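# Build vise setup: two steel strips on edge, block on top

## Task

Place both steel strips upright on their narrow edges inside the vise, each one resting against a different jaw, then set the block flat across the tops of both strips in the space between the jaws.

## Robot and tools

Robot: two arms, left_arm and right_arm. Their bases stand across the table from each other, left_arm on the +y side. left_arm carries a five-finger left hand and right_arm a right hand; the left hand is the mirror of the right.

Scene frame: origin on the table top midway between the arms' nominal bases, table top at z = 0, +z up. Calibrated bases: left_arm at (+0.002, +0.532, 0) m, right_arm at (+0.040, -0.512, 0) m. Results report each hand point's end_effector_position (m), end_effector_quat_wxyz and velocities (m/s, rad/s) in this frame; printed values can be off by a few centimetres.

Hand point: a spot fixed to the palm, 0.05 m in front of it and 0.15 m from the wrist flange along the fingers. Its +z runs along straight fingers, +y points out of the palm, +x runs across the palm away from the thumb on the right hand and toward the thumb on the left hand. Straight fingers extend 0.06 to 0.07 m past the point and sit 0.06 m behind it along -y. A bracket on the little-finger side of the wrist can hit things, and with fingers level the wrist can hang up to 0.11 m (palm down) or 0.23 m (palm up) below the point.

A row is 28 numbers, all in [-1, 1], always for both arms: left_arm dx, dy, dz, rx, ry, rz; then the left hand's little, ring, middle, index, thumb_bend, thumb_turn, force_limit, speed; then the same 14 for right_arm. The six pose numbers are an offset, not a pose: they count from that arm's current Hand target, along that Hand target's own axes. 1.0 equals 0.6 m of travel or 180 degrees; rx, ry, rz form one rotation vector. Six zeros ask the arm to hold (or return to) its Hand target. The controller clips commanded orientation to within 32 degrees of the measured one.

Hand numbers are absolute targets: fingers and thumb_bend +1 open/straight, -1 curled; thumb_turn +1 beside the palm, -1 opposite the fingers. force_limit maps -1 to about 0 N and +1 to 10 N at the fingertip (15 N for the two thumb motors). speed runs from near zero at -1 to full at +0.48 and above. For a gentle grip close at speed -0.94 or lower. With the thumb turned in front, the hand holds things about 0.035 to 0.065 m thick. To leave a hand unchanged, resend the last eight numbers you sent it (before any were sent, its hand_measured plus hand_force_limit and hand_speed). To squeeze harder, raise force_limit and send a more closed target than hand_measured; to loosen, send a more open one.

execute_actions(actions, cameras): actions is a list of actions; each action is a table of up to 15 rows, one per 1/30 s step, and a short table repeats its final row to fill 15 steps. Every row in an action counts from the pose at that action's start, so repeating an offset in a new action moves farther. An empty actions list returns camera images; cameras picks names (cam_low, cam_left_wrist, cam_right_wrist, or ["all"]).

move(target, speed, blend, stop_force, zero, blocking, cameras): target is one 28-number row or a list of up to 15 rows, all offsets counted from the same starting Hand targets. speed is path top speed in m/s, 0.002 to 3.6 (default 0.25), one value or one per target. blend (m) rounds corners in a list; 0 stops at each. stop_force (3 to 120 N, shared by both arms) ends an arm's path when its wrist sensor feels that much push against the motion; don't trust it for light or tipping objects or turning hands, and omit it when pulling away from a contact. zero (default true) re-zeros before the move. blocking=false returns early and cannot be combined with stop_force. The move line reports the ending (done, off_target, moving, held, fault) and limits such as paced or held. Moves do not avoid obstacles and the hand lags and overshoots more when fast. Avoid paths passing near an arm's own base.

wait(seconds 0 to 10) lets time pass with commands held. stop brakes a running move. zoom_image(camera, region [x0, y0, x1, y1] pixels, at most 504 square) enlarges the latest image of one camera. show_instructions shows the reference pages. zero_wrist_force(arm) re-zeros that arm's force sensor. finished_scene(scene 1 or 2) ends the scene for good.

Results: Hand target is the last commanded pose; the hand may rest short of it, and the next command asks for it again. hand_measured, hand_stopped_by (moving, target, force, stalled, fault) and hand_load_n list six motor values in row order; a falling load near 0 signals a lost grip. Wrist force and torque are in the end effector's axes. Joint torques include the arm's own weight.

Avoid: any contact force near 150 N or a joint torque limit (wrist joints 25.7 N m, others 138 N m), which brakes the arm for 10 s; commanding targets past a firm contact; arms or hands touching each other; overloading fingers; letting parts drop, fly or leave the table; long strained holds that heat motors (85 °C triggers a stop). Loose objects may occasionally be nudged by outside pushes.

Each tool is called after "Call:" as name(argument=value, ...), one argument or row to a line, values as JSON.

Reference images:

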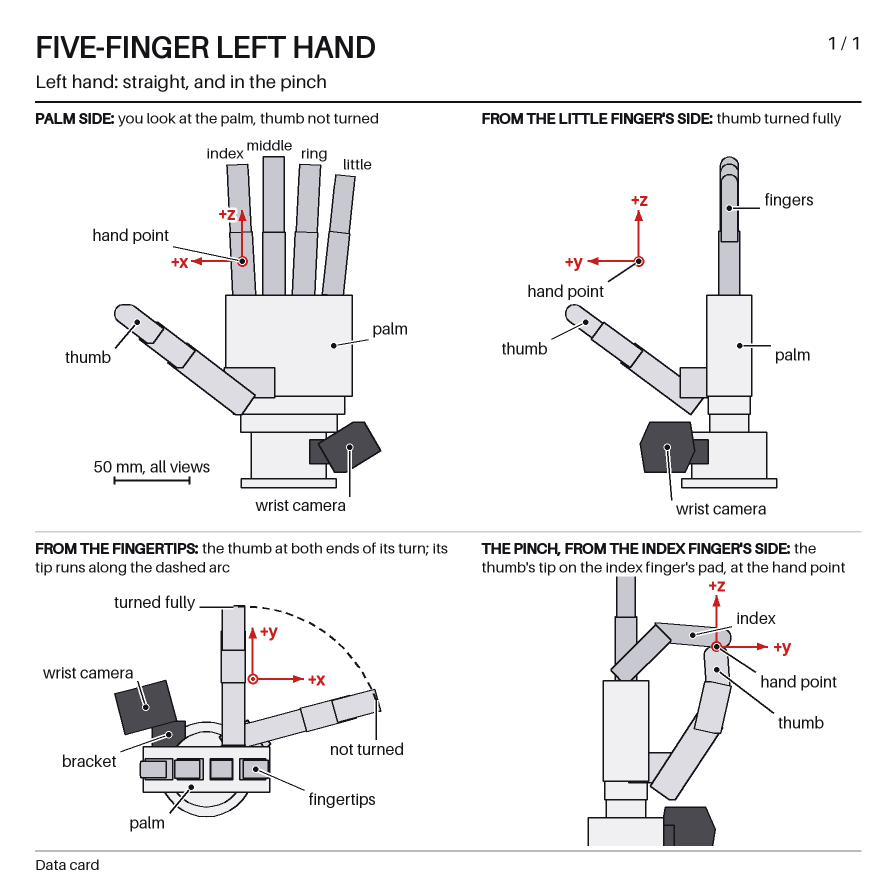

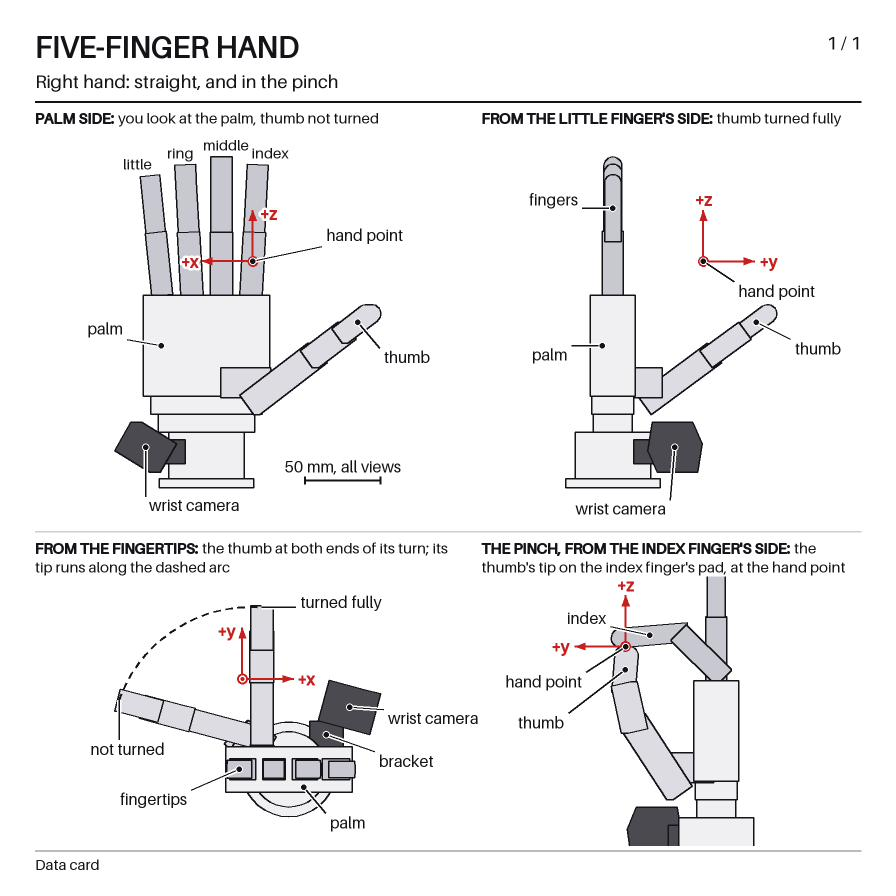

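## Session

Call:
execute_actions(
  actions=[],
)

Scene clock: 0.00 s.
left_arm: end_effector_position=(+0.1347, +0.2744, +0.4794) hand_measured=(+1.000, +1.000, +1.000, +1.000, +1.000, +1.000) hand_load_n=(+0.0, +0.0, +0.0, -0.5, +0.0, +0.0) hand_stopped_by=(target, target, target, target, target, target) hand_force_limit=0.00 hand_speed=-0.80 end_effector_quat_wxyz=(-0.005, +0.942, -0.334, +0.022) | right_arm: end_effector_position=(+0.1510, -0.2374, +0.4885) hand_measured=(+1.000, +1.000, +1.000, +1.000, +1.000, +1.000) hand_load_n=(+0.0, +0.0, +0.0, +0.0, +0.0, +0.0) hand_stopped_by=(target, target, target, target, target, target) hand_force_limit=0.00 hand_speed=-0.80 end_effector_quat_wxyz=(+0.034, -0.355, +0.934, +0.016)
Joint positions: left_arm=[4.305 -1.405 -1.338 1.216 -1.581 1.91] | right_arm=[-1.181 -1.745 1.322 1.926 1.543 -1.884]
Joint velocities: within noise
Joint torques (N m): no reading
Motor temperatures (°C): left_arm=[30 34 31 34 34 33] | right_arm=[29 27 29 41 35 44]
Wrist force (N): no reading
Wrist torque (N m): no reading
Wrist force, peak (N): no reading
Hand target: left_arm +0.1347, +0.2744, +0.4794; -0.005, +0.942, -0.334, +0.022 | right_arm +0.1510, -0.2374, +0.4885; +0.034, -0.355, +0.934, +0.016

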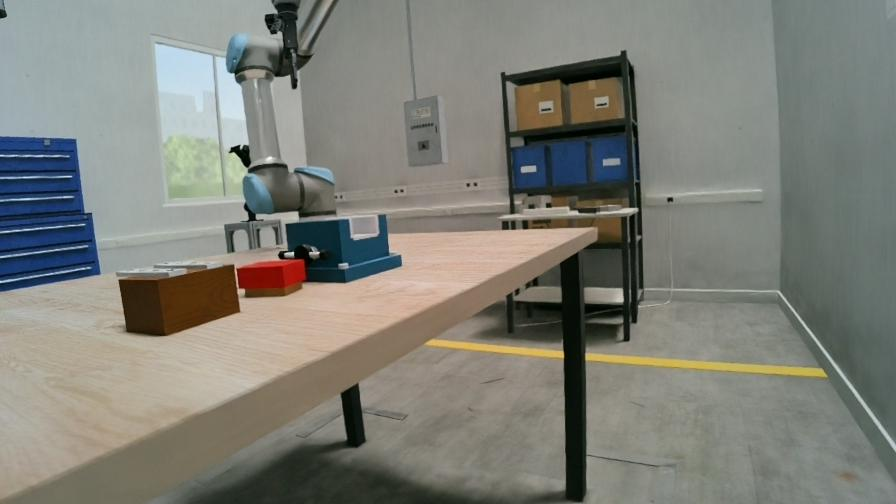

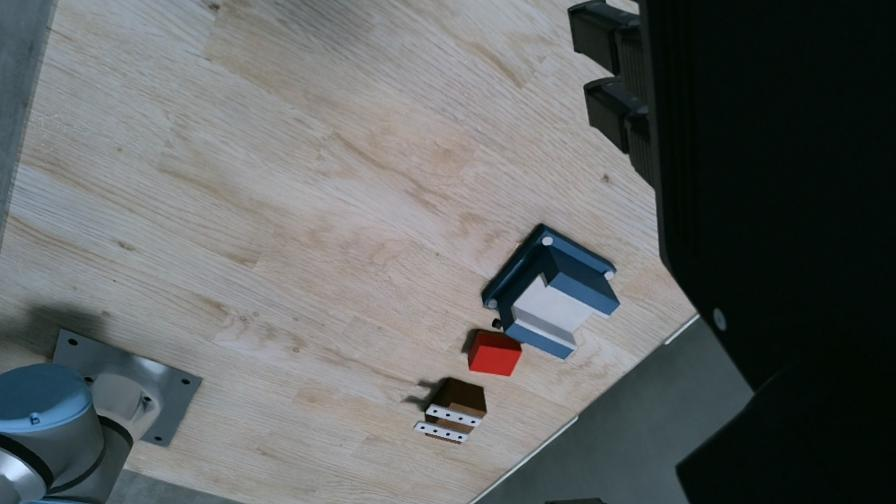

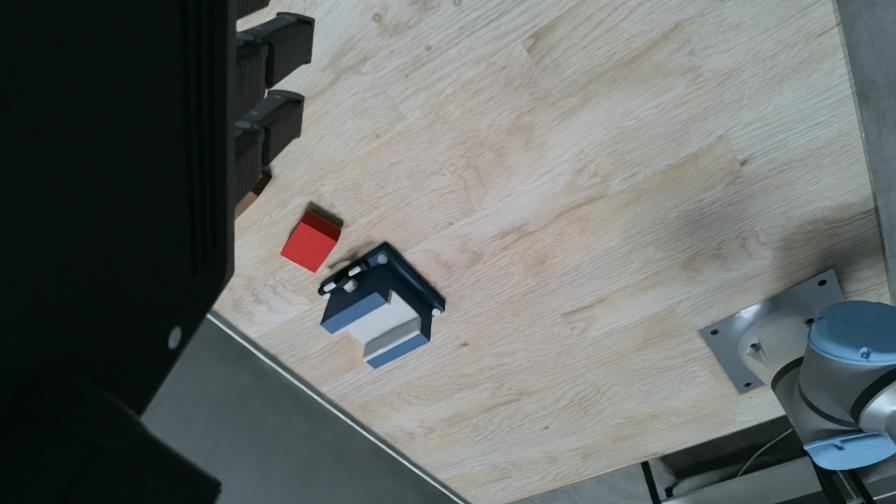

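Call:
zoom_image(
  camera="cam_left_wrist",
  region=[380, 210, 660, 460],
)

Call:
zoom_image(
  camera="cam_right_wrist",
  region=[230, 160, 480, 390],
)

Call:
zoom_image(
  camera="cam_low",
  region=[100, 190, 420, 350],
)

Scaled by 1.800.

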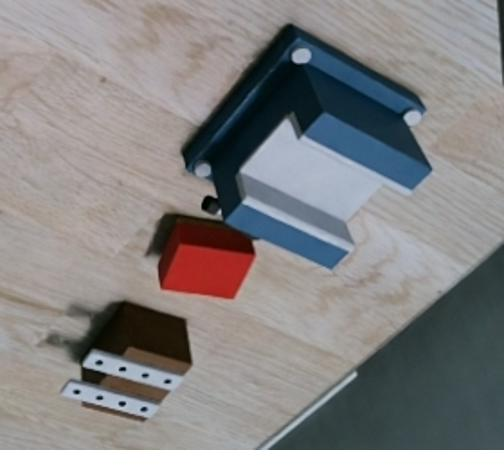

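Scaled by 2.016.

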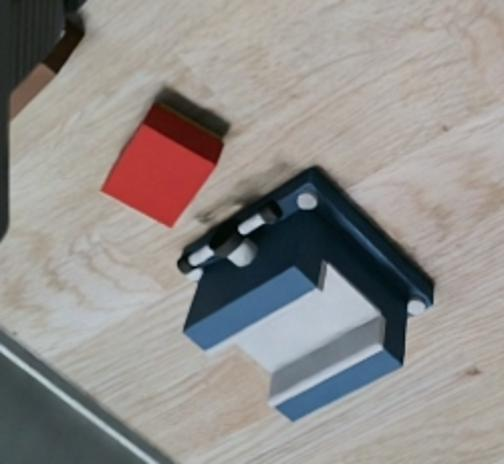

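Scaled by 1.575.

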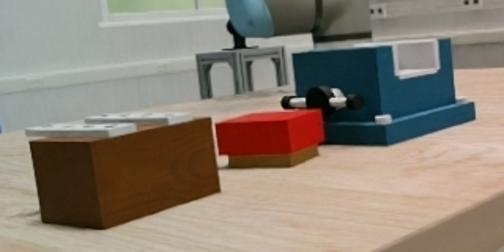

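Call:
move(
  target=[0,0.1667,0,0,0,0,1,1,1,1,1,1,0,-0.8,0,0.1667,0,0,0,0,1,1,1,1,1,1,0,-0.8],
  cameras=["cam_left_wrist","cam_right_wrist"],
)

Scene clock: 61.37 s.
left_arm: end_effector_position=(+0.0717, +0.1968, +0.4769) hand_measured=(+1.000, +1.000, +1.000, +1.000, +1.000, +1.000) hand_load_n=(+0.0, +0.0, +0.0, +0.0, +0.0, +0.0) hand_stopped_by=(target, target, target, target, target, target) hand_force_limit=0.00 hand_speed=-0.80 end_effector_quat_wxyz=(-0.005, +0.942, -0.334, +0.022) | right_arm: end_effector_position=(+0.0846, -0.1627, +0.4890) hand_measured=(+1.000, +1.000, +1.000, +1.000, +1.000, +1.000) hand_load_n=(+0.0, +0.0, +0.0, +0.0, +0.0, +0.0) hand_stopped_by=(target, target, target, target, target, target) hand_force_limit=0.00 hand_speed=-0.80 end_effector_quat_wxyz=(+0.034, -0.355, +0.934, +0.016)
Joint positions: left_arm=[3.843 -1.519 -1.248 1.231 -1.6 1.449] | right_arm=[-0.708 -1.617 1.207 1.907 1.577 -1.411]
Joint torques (N m): left_arm=[-5.26 4.79 26.14 -4.22 -2.67 -2.18] | right_arm=[11.77 -4.14 -25.98 3.61 1.67 1.54]
Wrist force (N): left_arm=[0.3 -0.1 0.2] | right_arm=[0.3 0.1 0.1]
Wrist torque (N m): left_arm=[-0.04 -0.02 0.02] | right_arm=[0.00 -0.06 -0.02]
Wrist force, peak (N): left_arm=[0.3 1.4 0.1] | right_arm=[0.0 -1.2 0.2]
Hand target: left_arm +0.0717, +0.1968, +0.4769; -0.005, +0.942, -0.334, +0.022 | right_arm +0.0846, -0.1626, +0.4890; +0.034, -0.355, +0.934, +0.016
Off the commanded pose: left_arm 0.000 m, 0 deg | right_arm 0.000 m, 0 deg.
move: done
Images, in order (width x height): cam_left_wrist 896x504, cam_right_wrist 896x504.

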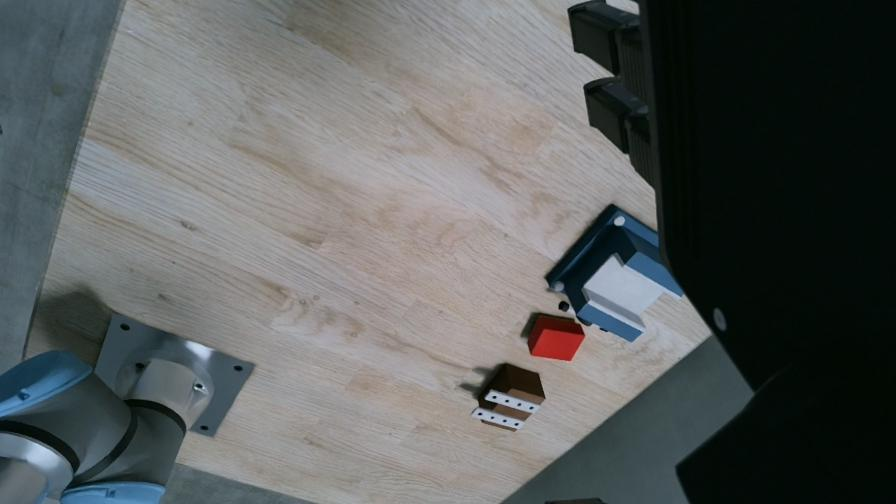

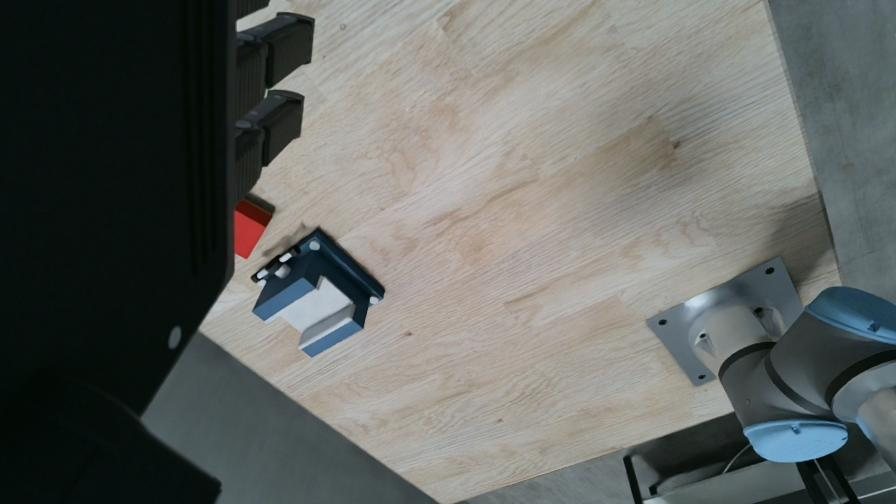

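Call:
move(
  target=[0.4367,-0.2557,0.3177,0,0,0,1,1,1,1,1,1,0,-0.8,-0.2622,-0.5632,0.3322,0,0,0,1,1,1,1,1,1,0,-0.8],
  cameras=["cam_left_wrist","cam_right_wrist","cam_low"],
)

Scene clock: 154.63 s.
left_arm: end_effector_position=(+0.3801, +0.1498, +0.3004) hand_measured=(+1.000, +1.000, +1.000, +1.000, +1.000, +1.000) hand_load_n=(+0.0, +0.0, +0.0, +0.0, +0.0, +0.0) hand_stopped_by=(target, target, target, target, target, target) hand_force_limit=0.00 hand_speed=-0.80 end_effector_quat_wxyz=(-0.005, +0.942, -0.334, +0.022) | right_arm: end_effector_position=(+0.4365, -0.3007, +0.3001) hand_measured=(+1.000, +1.000, +1.000, +1.000, +1.000, +1.000) hand_load_n=(+0.0, +0.0, +0.0, +0.0, +0.0, +0.0) hand_stopped_by=(target, target, target, target, target, target) hand_force_limit=0.00 hand_speed=-0.80 end_effector_quat_wxyz=(+0.034, -0.355, +0.934, +0.016)
Joint positions: left_arm=[4.231 -2.017 -1.102 1.591 -1.584 1.836] | right_arm=[-1.595 -1.312 1.366 1.465 1.518 -2.297]
Joint torques (N m): left_arm=[7.46 27.49 28.68 -4.36 0.82 2.27] | right_arm=[-8.9 -16.96 -28.33 1.01 -2.05 -1.67]
Wrist force (N): left_arm=[0.7 0.0 0.2] | right_arm=[0.0 -0.1 0.2]
Wrist torque (N m): left_arm=[-0.02 -0.10 -0.12] | right_arm=[-0.04 -0.02 0.02]
Wrist force, peak (N): left_arm=[1.6 -0.5 0.7] | right_arm=[-0.6 -1.2 0.6]
Hand target: left_arm +0.3802, +0.1498, +0.3004; -0.005, +0.942, -0.334, +0.022 | right_arm +0.4366, -0.3007, +0.3000; +0.034, -0.355, +0.934, +0.016
Off the commanded pose: left_arm 0.000 m, 0 deg | right_arm 0.000 m, 0 deg.
move: done

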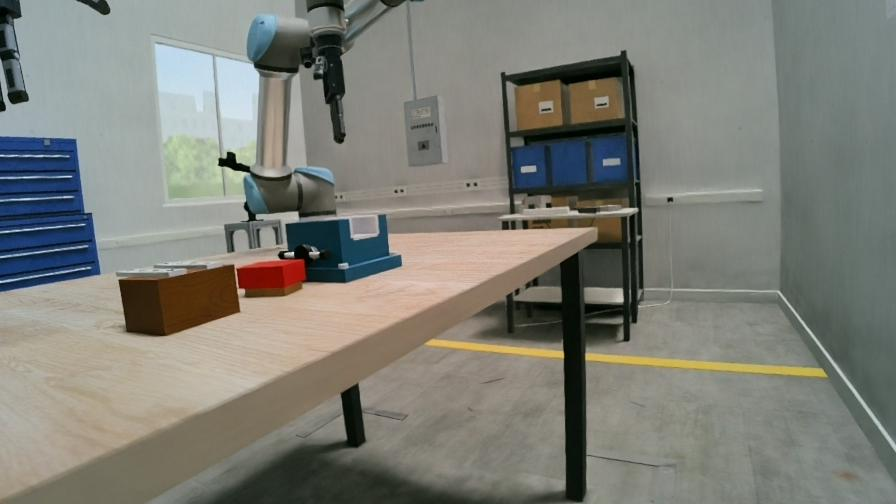

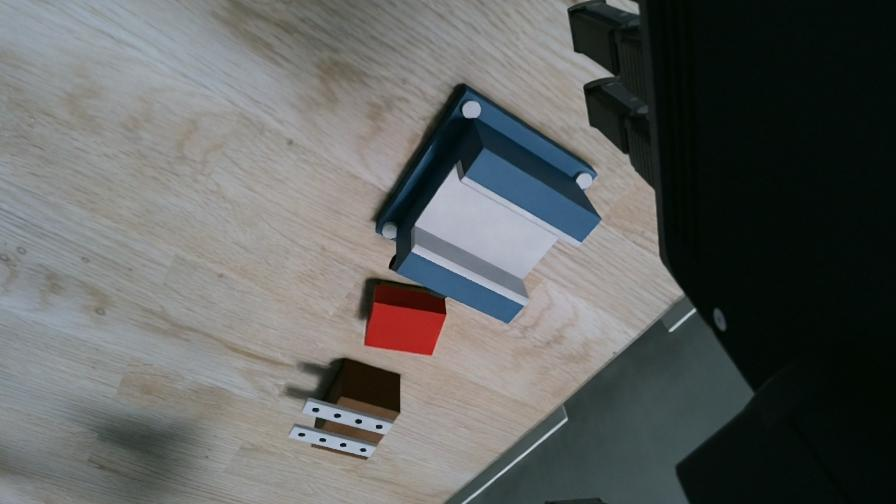

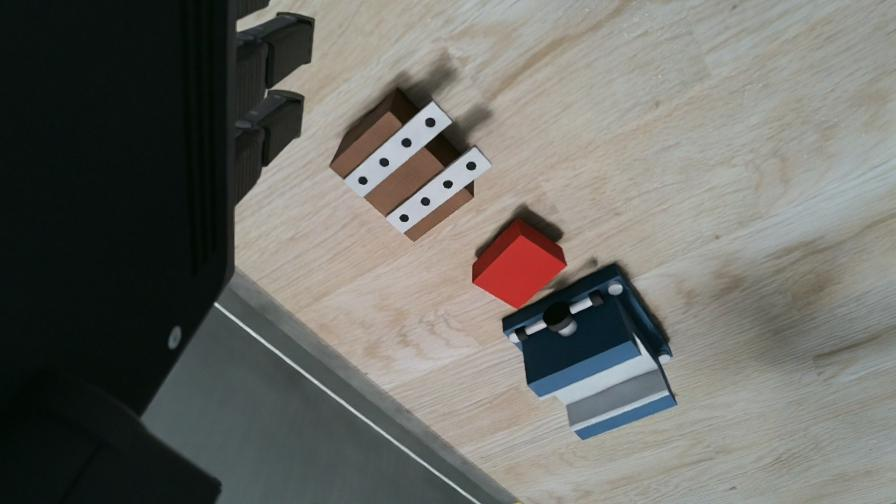

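Call:
zoom_image(
  camera="cam_right_wrist",
  region=[310, 70, 560, 260],
)

Call:
zoom_image(
  camera="cam_left_wrist",
  region=[270, 70, 620, 330],
)

Call:
zoom_image(
  camera="cam_left_wrist",
  region=[270, 250, 470, 470],
)

Call:
zoom_image(
  camera="cam_low",
  region=[230, 200, 420, 310],
)

Call:
zoom_image(
  camera="cam_low",
  region=[100, 240, 320, 350],
)

Scaled by 2.016.

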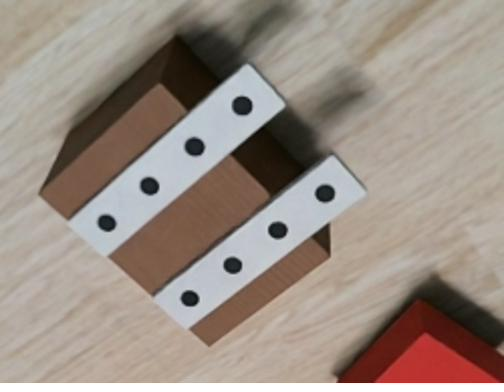

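Scaled by 1.440.

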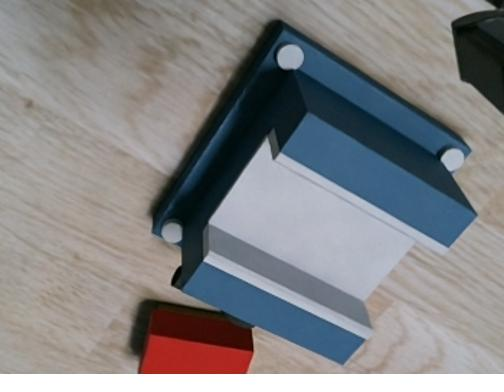

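Scaled by 2.291.

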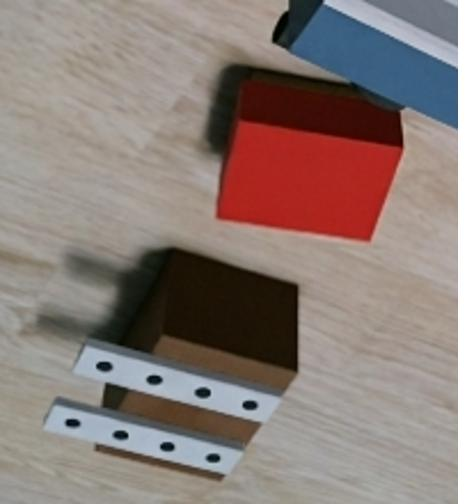

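Scaled by 2.653.

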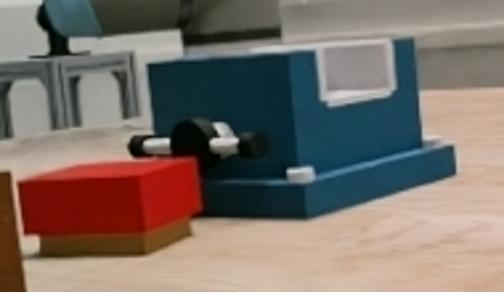

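Scaled by 2.291.

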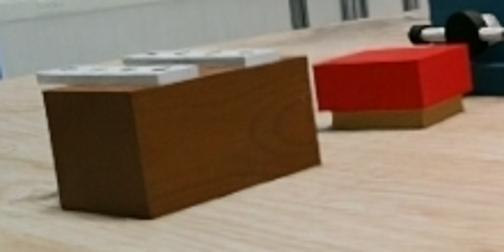

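Call:
zoom_image(
  camera="cam_right_wrist",
  region=[460, 200, 700, 450],
)

Scaled by 2.016.

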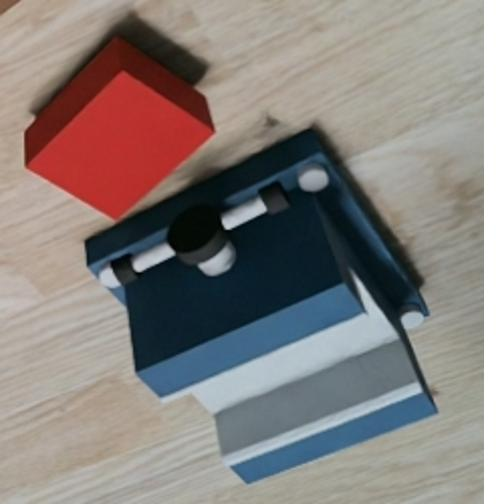

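Call:
zoom_image(
  camera="cam_left_wrist",
  region=[370, 140, 540, 330],
)

Call:
zoom_image(
  camera="cam_left_wrist",
  region=[440, 130, 610, 320],
)

Call:
zoom_image(
  camera="cam_right_wrist",
  region=[320, 80, 500, 250],
)

Scaled by 2.653.

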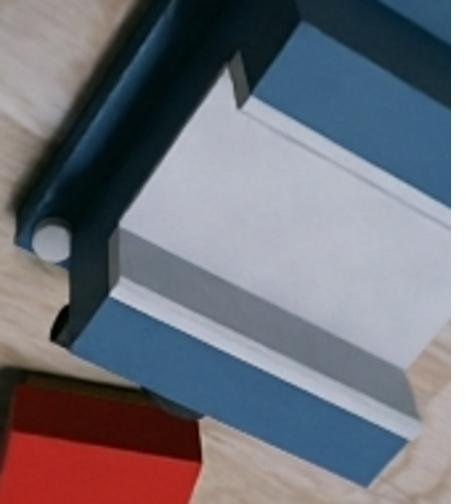

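Scaled by 2.653.

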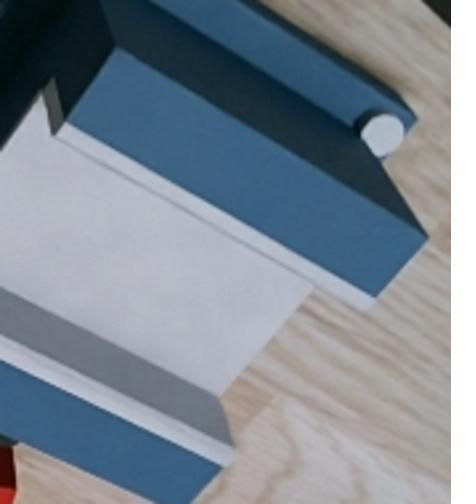

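Scaled by 2.800.

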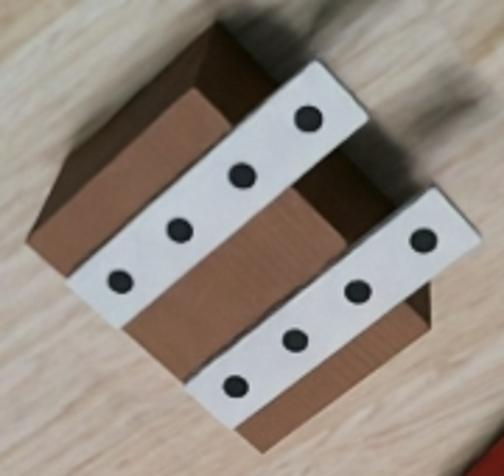

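Call:
move(
  target=[0,0,0,0,0,0,1,1,1,1,1,1,0,-0.8,-0.0973,0.0908,0.1917,0.0272,0.0115,0.6973,-0.9,-0.9,0.05,0.05,1,-1,0,-0.2],
  cameras=["cam_right_wrist","cam_left_wrist"],
)

Scene clock: 460.70 s.
left_arm: end_effector_position=(+0.3802, +0.1498, +0.3004) hand_measured=(+1.000, +1.000, +1.000, +1.000, +1.000, +1.000) hand_load_n=(+0.0, +0.0, +0.0, +0.0, +0.0, +0.0) hand_stopped_by=(target, target, target, target, target, target) hand_force_limit=0.00 hand_speed=-0.80 end_effector_quat_wxyz=(-0.005, +0.942, -0.334, +0.022) | right_arm: end_effector_position=(+0.4499, -0.2152, +0.1899) hand_measured=(-0.900, -0.900, +0.050, +0.050, +1.000, -1.000) hand_load_n=(+0.0, +0.0, +0.0, +0.0, +0.0, +0.0) hand_stopped_by=(target, target, target, target, target, target) hand_force_limit=0.00 hand_speed=-0.20 end_effector_quat_wxyz=(+0.000, +0.669, +0.743, -0.001)
Joint positions: left_arm=[4.231 -2.017 -1.102 1.591 -1.584 1.836] | right_arm=[-1.132 -1.141 1.422 1.291 1.571 0.356]
Joint torques (N m): left_arm=[5.97 26.92 28.25 -4.36 -2.43 2.26] | right_arm=[11.54 -22.1 -27.94 3.72 1.9 1.46]
Wrist force (N): left_arm=[0.5 0.2 0.0] | right_arm=[-0.2 0.2 0.0]
Wrist torque (N m): left_arm=[0.02 -0.07 -0.14] | right_arm=[0.02 -0.01 -0.03]
Wrist force, peak (N): left_arm=[1.0 0.2 -0.2] | right_arm=[-0.4 0.3 0.0]
Hand target: left_arm +0.3802, +0.1498, +0.3004; -0.005, +0.942, -0.334, +0.022 | right_arm +0.4499, -0.2152, +0.1899; +0.000, +0.669, +0.743, -0.001
Off the commanded pose: left_arm 0.000 m, 0 deg | right_arm 0.000 m, 0 deg.
move: done
Images, in order (width x height): cam_left_wrist 896x504, cam_right_wrist 896x504.

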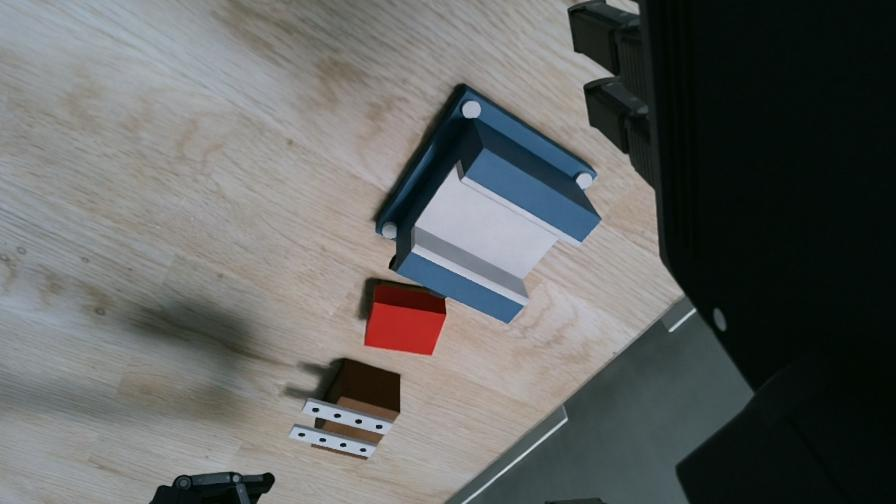

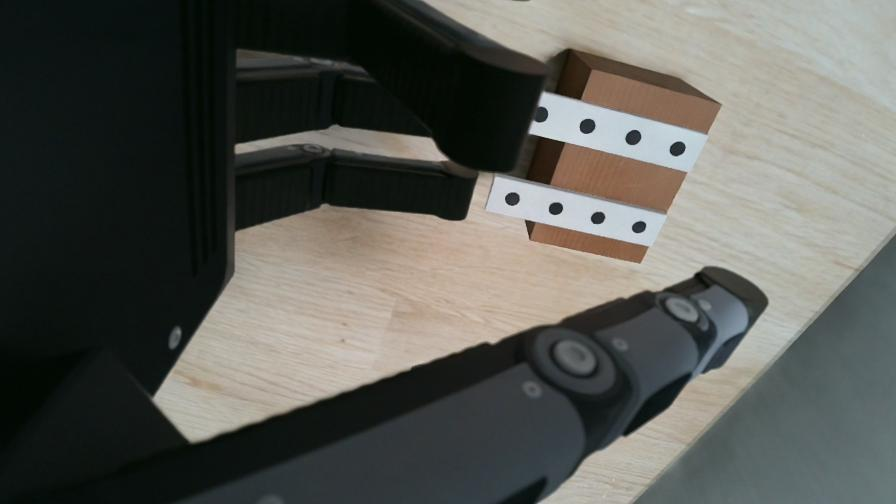

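Call:
move(
  target=[0,0,0,0,0,0,1,1,1,1,1,1,0,-0.8,-0.005,0,0.1583,0,0,0,-0.9,-0.9,0.05,0.05,1,-1,0,-0.2],
  cameras=["cam_right_wrist","cam_left_wrist"],
  speed=0.15,
)

Scene clock: 528.90 s.
left_arm: end_effector_position=(+0.3802, +0.1498, +0.3004) hand_measured=(+1.000, +1.000, +1.000, +1.000, +1.000, +1.000) hand_load_n=(+0.0, +0.0, +0.0, +0.0, +0.0, +0.0) hand_stopped_by=(target, target, target, target, target, target) hand_force_limit=0.00 hand_speed=-0.80 end_effector_quat_wxyz=(-0.005, +0.942, -0.334, +0.022) | right_arm: end_effector_position=(+0.4502, -0.2183, +0.0950) hand_measured=(-0.900, -0.900, +0.050, +0.050, +1.000, -1.000) hand_load_n=(+0.0, +0.0, +0.0, +0.0, +0.0, +0.0) hand_stopped_by=(target, target, target, target, target, target) hand_force_limit=0.00 hand_speed=-0.20 end_effector_quat_wxyz=(+0.000, +0.669, +0.743, -0.001)
Joint positions: left_arm=[4.231 -2.017 -1.102 1.591 -1.584 1.836] | right_arm=[-1.139 -1.06 1.56 1.072 1.571 0.35]
Joint torques (N m): left_arm=[5.78 26.87 28.62 -4.21 -2.36 2.16] | right_arm=[-8.7 -23.33 -6.75 1.18 0.48 -1.63]
Wrist force (N): left_arm=[0.7 0.2 0.0] | right_arm=[-0.3 0.2 0.1]
Wrist torque (N m): left_arm=[0.03 -0.11 -0.13] | right_arm=[0.02 0.03 0.04]
Wrist force, peak (N): left_arm=[1.0 -0.1 0.2] | right_arm=[-0.3 0.2 -0.9]
Hand target: left_arm +0.3802, +0.1498, +0.3004; -0.005, +0.942, -0.334, +0.022 | right_arm +0.4502, -0.2183, +0.0950; +0.000, +0.669, +0.743, -0.001
Off the commanded pose: left_arm 0.000 m, 0 deg | right_arm 0.000 m, 0 deg.
move: done
Images, in order (width x height): cam_left_wrist 896x504, cam_right_wrist 896x504.

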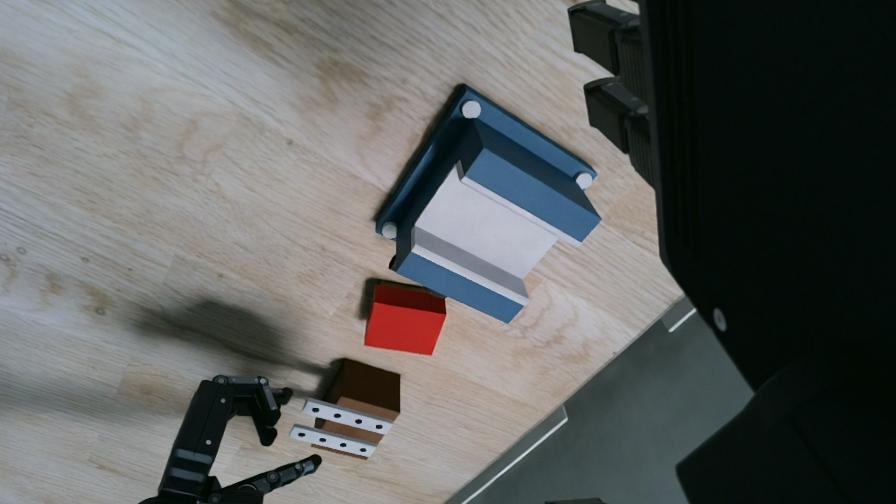

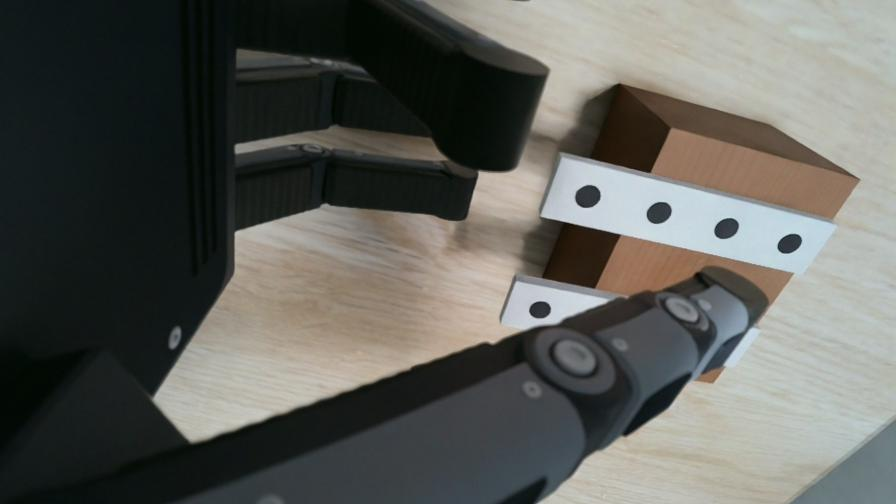

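Call:
zoom_image(
  camera="cam_right_wrist",
  region=[480, 130, 660, 340],
)

Scaled by 2.400.

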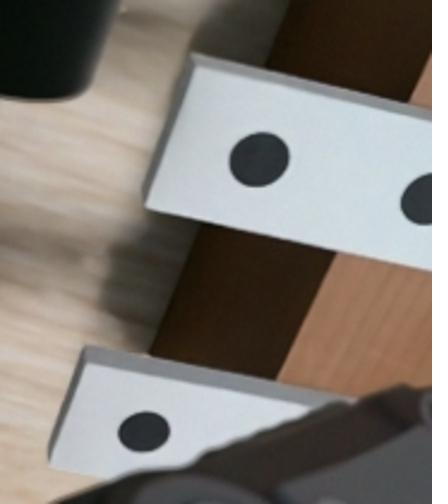

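Call:
move(
  target=[
    [0,0,0,0,0,0,1,1,1,1,1,1,0,-0.8,0.0083,0,0.0117,0,0,0,-0.9,-0.9,0.05,0.05,1,-1,0,-0.2],
    [0,0,0,0,0,0,1,1,1,1,1,1,0,-0.8,0.0083,0.04,0.0117,0,0,0,-0.9,-0.9,0.05,0.05,1,-1,0,-0.2],
  ],
  cameras=["cam_right_wrist","cam_left_wrist"],
  speed=0.05,
  stop_force=4,
)

Scene clock: 564.80 s.
left_arm: end_effector_position=(+0.3802, +0.1498, +0.3004) hand_measured=(+1.000, +1.000, +1.000, +1.000, +1.000, +1.000) hand_load_n=(+0.0, +0.0, +0.5, +0.0, +0.0, +0.0) hand_stopped_by=(target, target, target, target, target, target) hand_force_limit=0.00 hand_speed=-0.80 end_effector_quat_wxyz=(-0.005, +0.942, -0.334, +0.022) | right_arm: end_effector_position=(+0.4735, -0.2109, +0.0879) hand_measured=(-0.900, -0.900, +0.050, +0.050, +1.000, -1.000) hand_load_n=(+0.0, +0.0, +0.0, +0.0, +0.0, +0.0) hand_stopped_by=(target, target, target, target, target, target) hand_force_limit=0.00 hand_speed=-0.20 end_effector_quat_wxyz=(+0.000, +0.669, +0.743, -0.001)
Joint positions: left_arm=[4.231 -2.017 -1.102 1.591 -1.584 1.836] | right_arm=[-1.146 -1.004 1.489 1.087 1.571 0.343]
Joint torques (N m): left_arm=[4.49 27.38 27.95 -4.1 -2.34 2.1] | right_arm=[-9.67 -25.97 -26.21 3.7 1.62 -1.68]
Wrist force (N): left_arm=[0.6 0.2 0.1] | right_arm=[-0.3 0.1 -0.1]
Wrist torque (N m): left_arm=[0.03 -0.09 -0.14] | right_arm=[0.02 0.02 0.05]
Wrist force, peak (N): left_arm=[1.0 -0.1 0.2] | right_arm=[-0.5 0.3 -0.4]
Hand target: left_arm +0.3802, +0.1498, +0.3004; -0.005, +0.942, -0.334, +0.022 | right_arm +0.4735, -0.2109, +0.0879; +0.000, +0.669, +0.743, -0.001
Off the commanded pose: left_arm 0.000 m, 0 deg | right_arm 0.000 m, 0 deg.
move: done
Images, in order (width x height): cam_left_wrist 896x504, cam_right_wrist 896x504.

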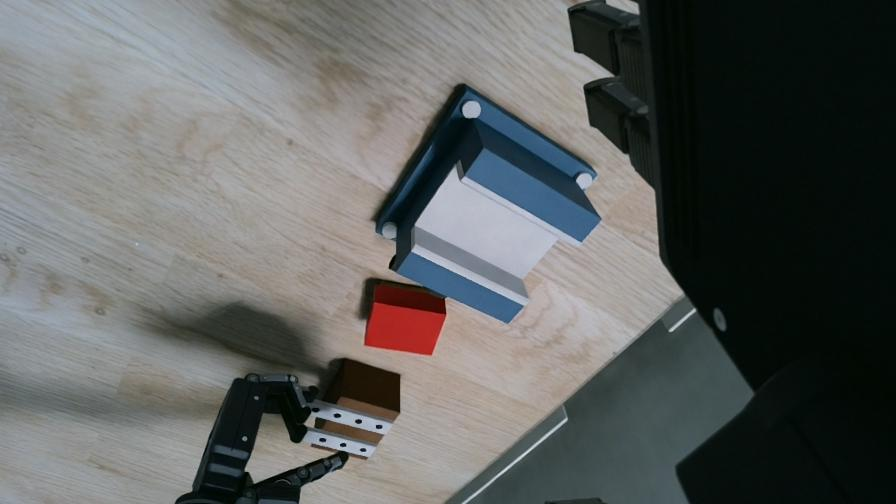

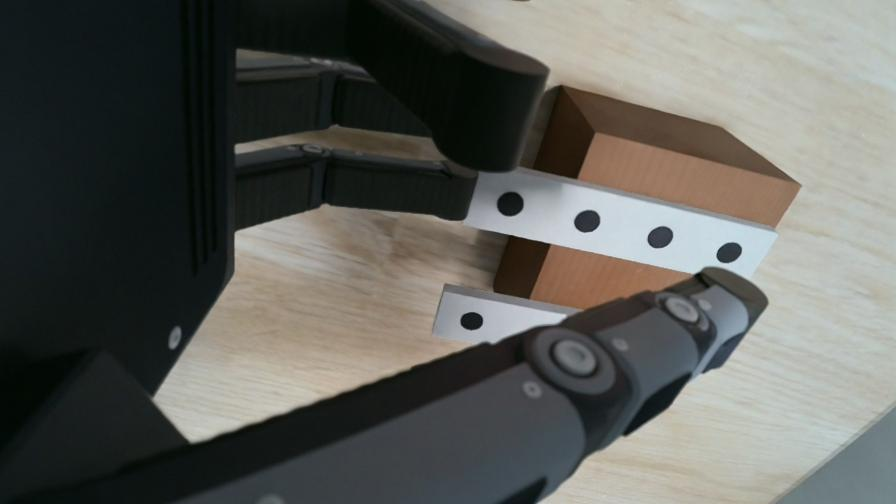

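Call:
move(
  target=[0,0,0,0,0,0,1,1,1,1,1,1,0,-0.8,0,0.0317,0,0,0,0,-0.9,-0.9,0.05,0.05,1,-1,0,-0.2],
  cameras=["cam_right_wrist"],
  speed=0.03,
  stop_force=3,
)

Call:
zoom_image(
  camera="cam_right_wrist",
  region=[380, 130, 680, 340],
)

Scene clock: 578.80 s.
left_arm: end_effector_position=(+0.3802, +0.1498, +0.3004) hand_measured=(+1.000, +1.000, +1.000, +1.000, +1.000, +1.000) hand_load_n=(+0.0, +0.0, +0.0, +0.0, +0.0, +0.0) hand_stopped_by=(target, target, target, target, target, target) hand_force_limit=0.00 hand_speed=-0.80 end_effector_quat_wxyz=(-0.005, +0.942, -0.334, +0.022) | right_arm: end_effector_position=(+0.4924, -0.2089, +0.0879) hand_measured=(-0.900, -0.900, +0.050, +0.050, +1.000, -1.000) hand_load_n=(+0.0, +0.0, +0.0, -0.5, +0.0, +0.0) hand_stopped_by=(target, target, target, target, target, target) hand_force_limit=0.00 hand_speed=-0.20 end_effector_quat_wxyz=(+0.000, +0.669, +0.743, -0.001)
Joint positions: left_arm=[4.231 -2.017 -1.102 1.591 -1.584 1.836] | right_arm=[-1.159 -0.97 1.432 1.11 1.571 0.33]
Joint torques (N m): left_arm=[3.69 26.55 27.21 -4.16 -2.15 2.22] | right_arm=[-9.3 -26.95 -26.66 3.63 1.72 -1.7]
Wrist force (N): left_arm=[0.9 0.2 0.2] | right_arm=[-0.2 0.1 -0.3]
Wrist torque (N m): left_arm=[0.02 -0.13 -0.12] | right_arm=[0.04 0.01 0.06]
Wrist force, peak (N): left_arm=[1.1 0.1 0.2] | right_arm=[-0.3 0.4 -0.3]
Hand target: left_arm +0.3802, +0.1498, +0.3004; -0.005, +0.942, -0.334, +0.022 | right_arm +0.4924, -0.2089, +0.0879; +0.000, +0.669, +0.743, -0.001
Off the commanded pose: left_arm 0.000 m, 0 deg | right_arm 0.000 m, 0 deg.
move: done
Images, in order (width x height): cam_right_wrist 896x504.

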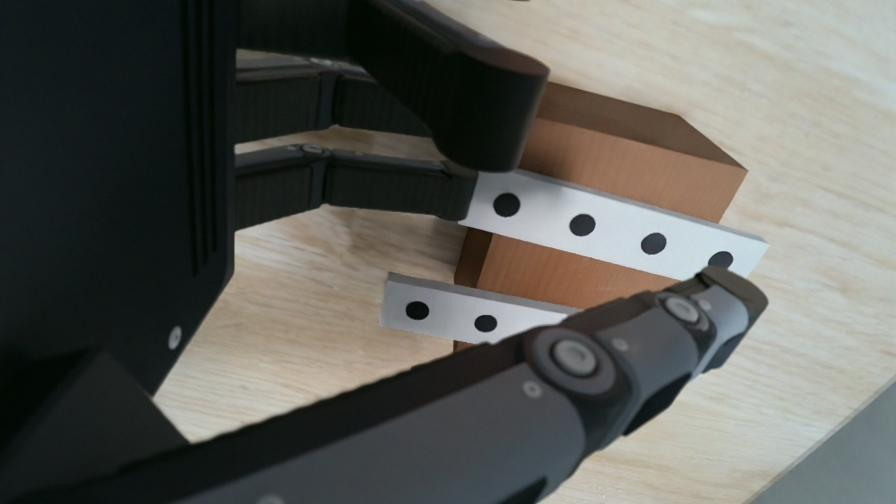

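Scaled by 1.680.

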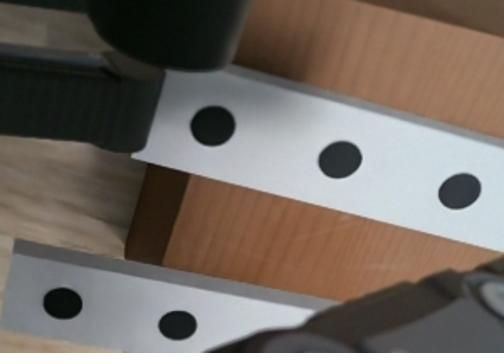

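Call:
move(
  target=[
    [0,0,0,0,0,0,1,1,1,1,1,1,0,-0.8,0,-0.05,0,0,0,0,-0.9,-0.9,0.05,0.05,1,-1,0,-0.2],
    [0,0,0,0,0,0,1,1,1,1,1,1,0,-0.8,0,-0.05,-0.1667,0,0,0,-0.9,-0.9,-0.9,1,1,-1,0,-0.2],
    [0,0,0,0,0,0,1,1,1,1,1,1,0,-0.8,0,0.305,-0.1667,0,0,0,-0.9,-0.9,-0.9,1,1,-1,0,-0.2],
  ],
  cameras=["cam_right_wrist","cam_left_wrist"],
  speed=0.2,
)

Scene clock: 622.47 s.
left_arm: end_effector_position=(+0.3802, +0.1498, +0.3004) hand_measured=(+1.000, +1.000, +1.000, +1.000, +1.000, +1.000) hand_load_n=(+0.0, +0.0, +0.0, +0.0, +0.0, +0.0) hand_stopped_by=(target, target, target, target, target, target) hand_force_limit=0.00 hand_speed=-0.80 end_effector_quat_wxyz=(-0.005, +0.942, -0.334, +0.022) | right_arm: end_effector_position=(+0.6745, -0.1897, +0.1878) hand_measured=(-0.900, -0.900, -0.900, +1.000, +1.000, -1.000) hand_load_n=(+0.0, +0.0, +0.0, +0.0, +0.0, +0.0) hand_stopped_by=(target, target, target, target, target, target) hand_force_limit=0.00 hand_speed=-0.20 end_effector_quat_wxyz=(+0.000, +0.669, +0.743, -0.001)
Joint positions: left_arm=[4.231 -2.017 -1.102 1.591 -1.584 1.836] | right_arm=[-1.249 -0.523 0.361 1.733 1.571 0.24]
Joint torques (N m): left_arm=[2.49 28.49 28.48 -3.88 -2.08 2.16] | right_arm=[12.07 -41.52 -25.82 3.78 1.84 1.54]
Wrist force (N): left_arm=[0.8 0.1 0.0] | right_arm=[0.0 0.1 0.1]
Wrist torque (N m): left_arm=[0.01 -0.12 -0.12] | right_arm=[0.00 -0.03 -0.01]
Wrist force, peak (N): left_arm=[1.0 0.3 -0.1] | right_arm=[-0.2 0.1 -1.3]
Hand target: left_arm +0.3802, +0.1498, +0.3004; -0.005, +0.942, -0.334, +0.022 | right_arm +0.6745, -0.1896, +0.1878; +0.000, +0.669, +0.743, -0.001
Off the commanded pose: left_arm 0.000 m, 0 deg | right_arm 0.000 m, 0 deg.
move: done
Images, in order (width x height): cam_left_wrist 896x504, cam_right_wrist 896x504.

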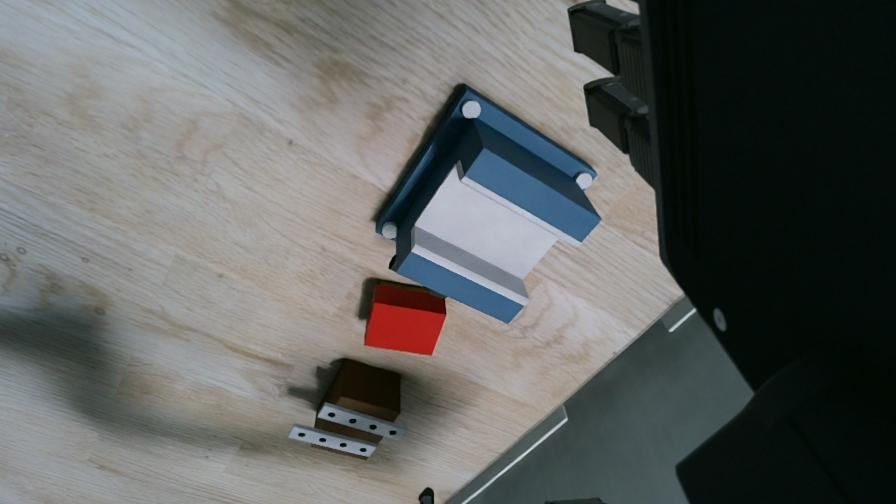

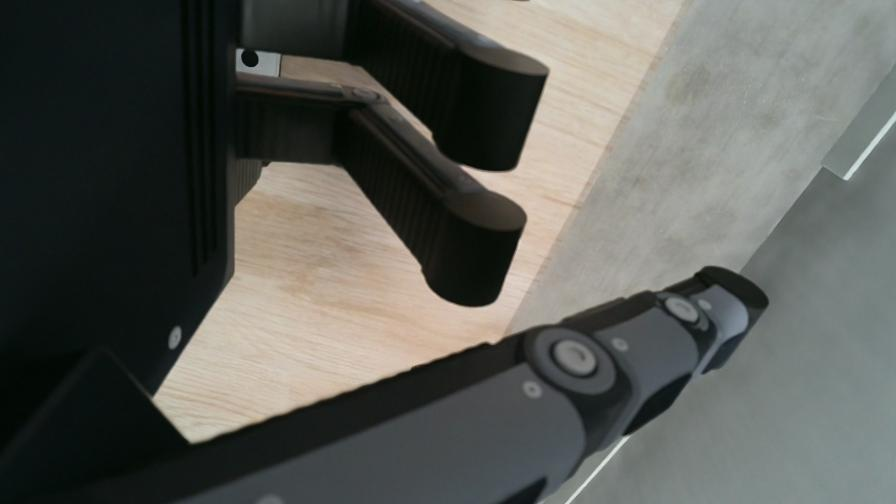

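Call:
move(
  target=[
    [0,0,0,0,0,0,1,1,1,1,1,1,0,-0.8,0,0,0.1213,0,0,0,-0.9,-0.9,-0.9,1,1,-1,0,-0.2],
    [0,0,0,0,0,0,1,1,1,1,1,1,0,-0.8,0,-0.0533,0.1213,0,0,0,-0.9,-0.9,-0.9,1,1,-1,0,-0.2],
  ],
  cameras=["cam_right_wrist","cam_left_wrist"],
  speed=[0.1,0.03],
  stop_force=3,
)

Call:
zoom_image(
  camera="cam_left_wrist",
  region=[270, 330, 470, 500],
)

Scene clock: 639.50 s.
left_arm: end_effector_position=(+0.3802, +0.1498, +0.3004) hand_measured=(+1.000, +1.000, +1.000, +1.000, +1.000, +1.000) hand_load_n=(+0.0, +0.0, +0.0, +0.0, +0.0, +0.0) hand_stopped_by=(target, target, target, target, target, target) hand_force_limit=0.00 hand_speed=-0.80 end_effector_quat_wxyz=(-0.005, +0.942, -0.334, +0.022) | right_arm: end_effector_position=(+0.6426, -0.1931, +0.1150) hand_measured=(-0.900, -0.900, -0.900, +1.000, +1.000, -1.000) hand_load_n=(+0.0, +0.0, +0.0, -0.5, +0.0, +0.0) hand_stopped_by=(target, target, target, target, target, target) hand_force_limit=0.00 hand_speed=-0.20 end_effector_quat_wxyz=(+0.000, +0.669, +0.743, -0.001)
Joint positions: left_arm=[4.231 -2.017 -1.102 1.591 -1.584 1.836] | right_arm=[-1.236 -0.653 0.795 1.43 1.571 0.252]
Joint torques (N m): left_arm=[0.45 27.42 27.71 -3.77 -1.93 2.31] | right_arm=[11.47 -58.85 -9.5 1.02 -2.02 1.62]
Wrist force (N): left_arm=[0.7 -0.2 0.2] | right_arm=[0.0 0.3 0.0]
Wrist torque (N m): left_arm=[-0.04 -0.10 -0.12] | right_arm=[0.02 -0.04 -0.02]
Wrist force, peak (N): left_arm=[1.0 -0.2 0.0] | right_arm=[0.0 0.6 0.9]
Hand target: left_arm +0.3802, +0.1498, +0.3004; -0.005, +0.942, -0.334, +0.022 | right_arm +0.6426, -0.1931, +0.1150; +0.000, +0.669, +0.743, -0.001
Off the commanded pose: left_arm 0.000 m, 0 deg | right_arm 0.000 m, 0 deg.
move: done
Images, in order (width x height): cam_left_wrist 896x504, cam_right_wrist 896x504.

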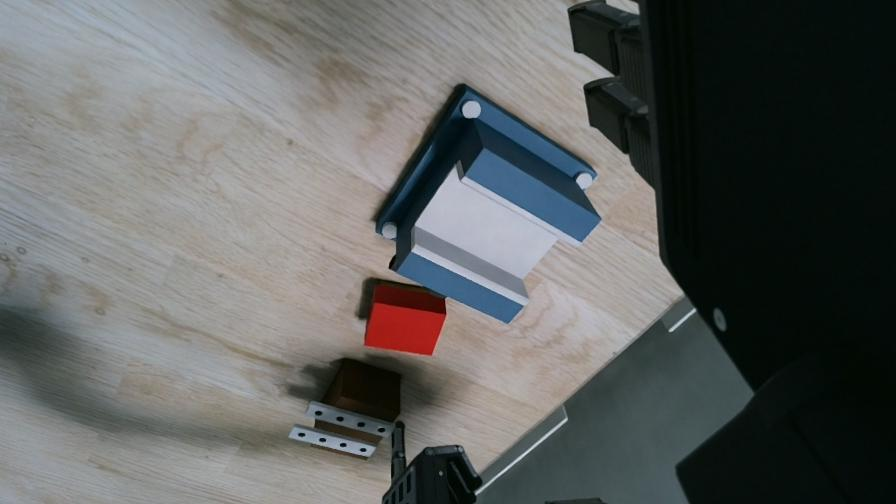

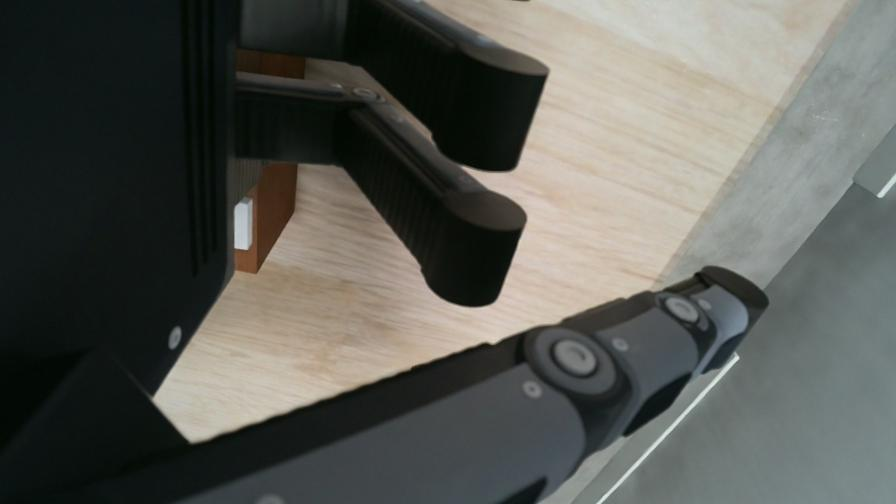

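Scaled by 2.520.

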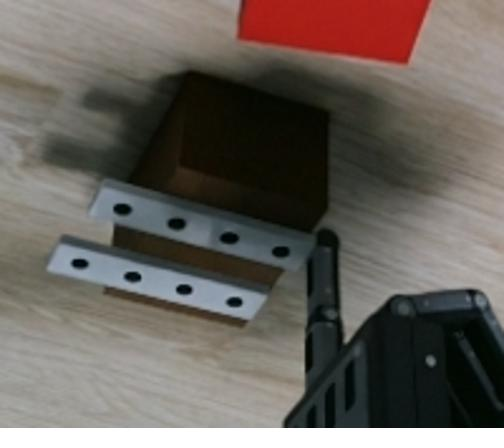

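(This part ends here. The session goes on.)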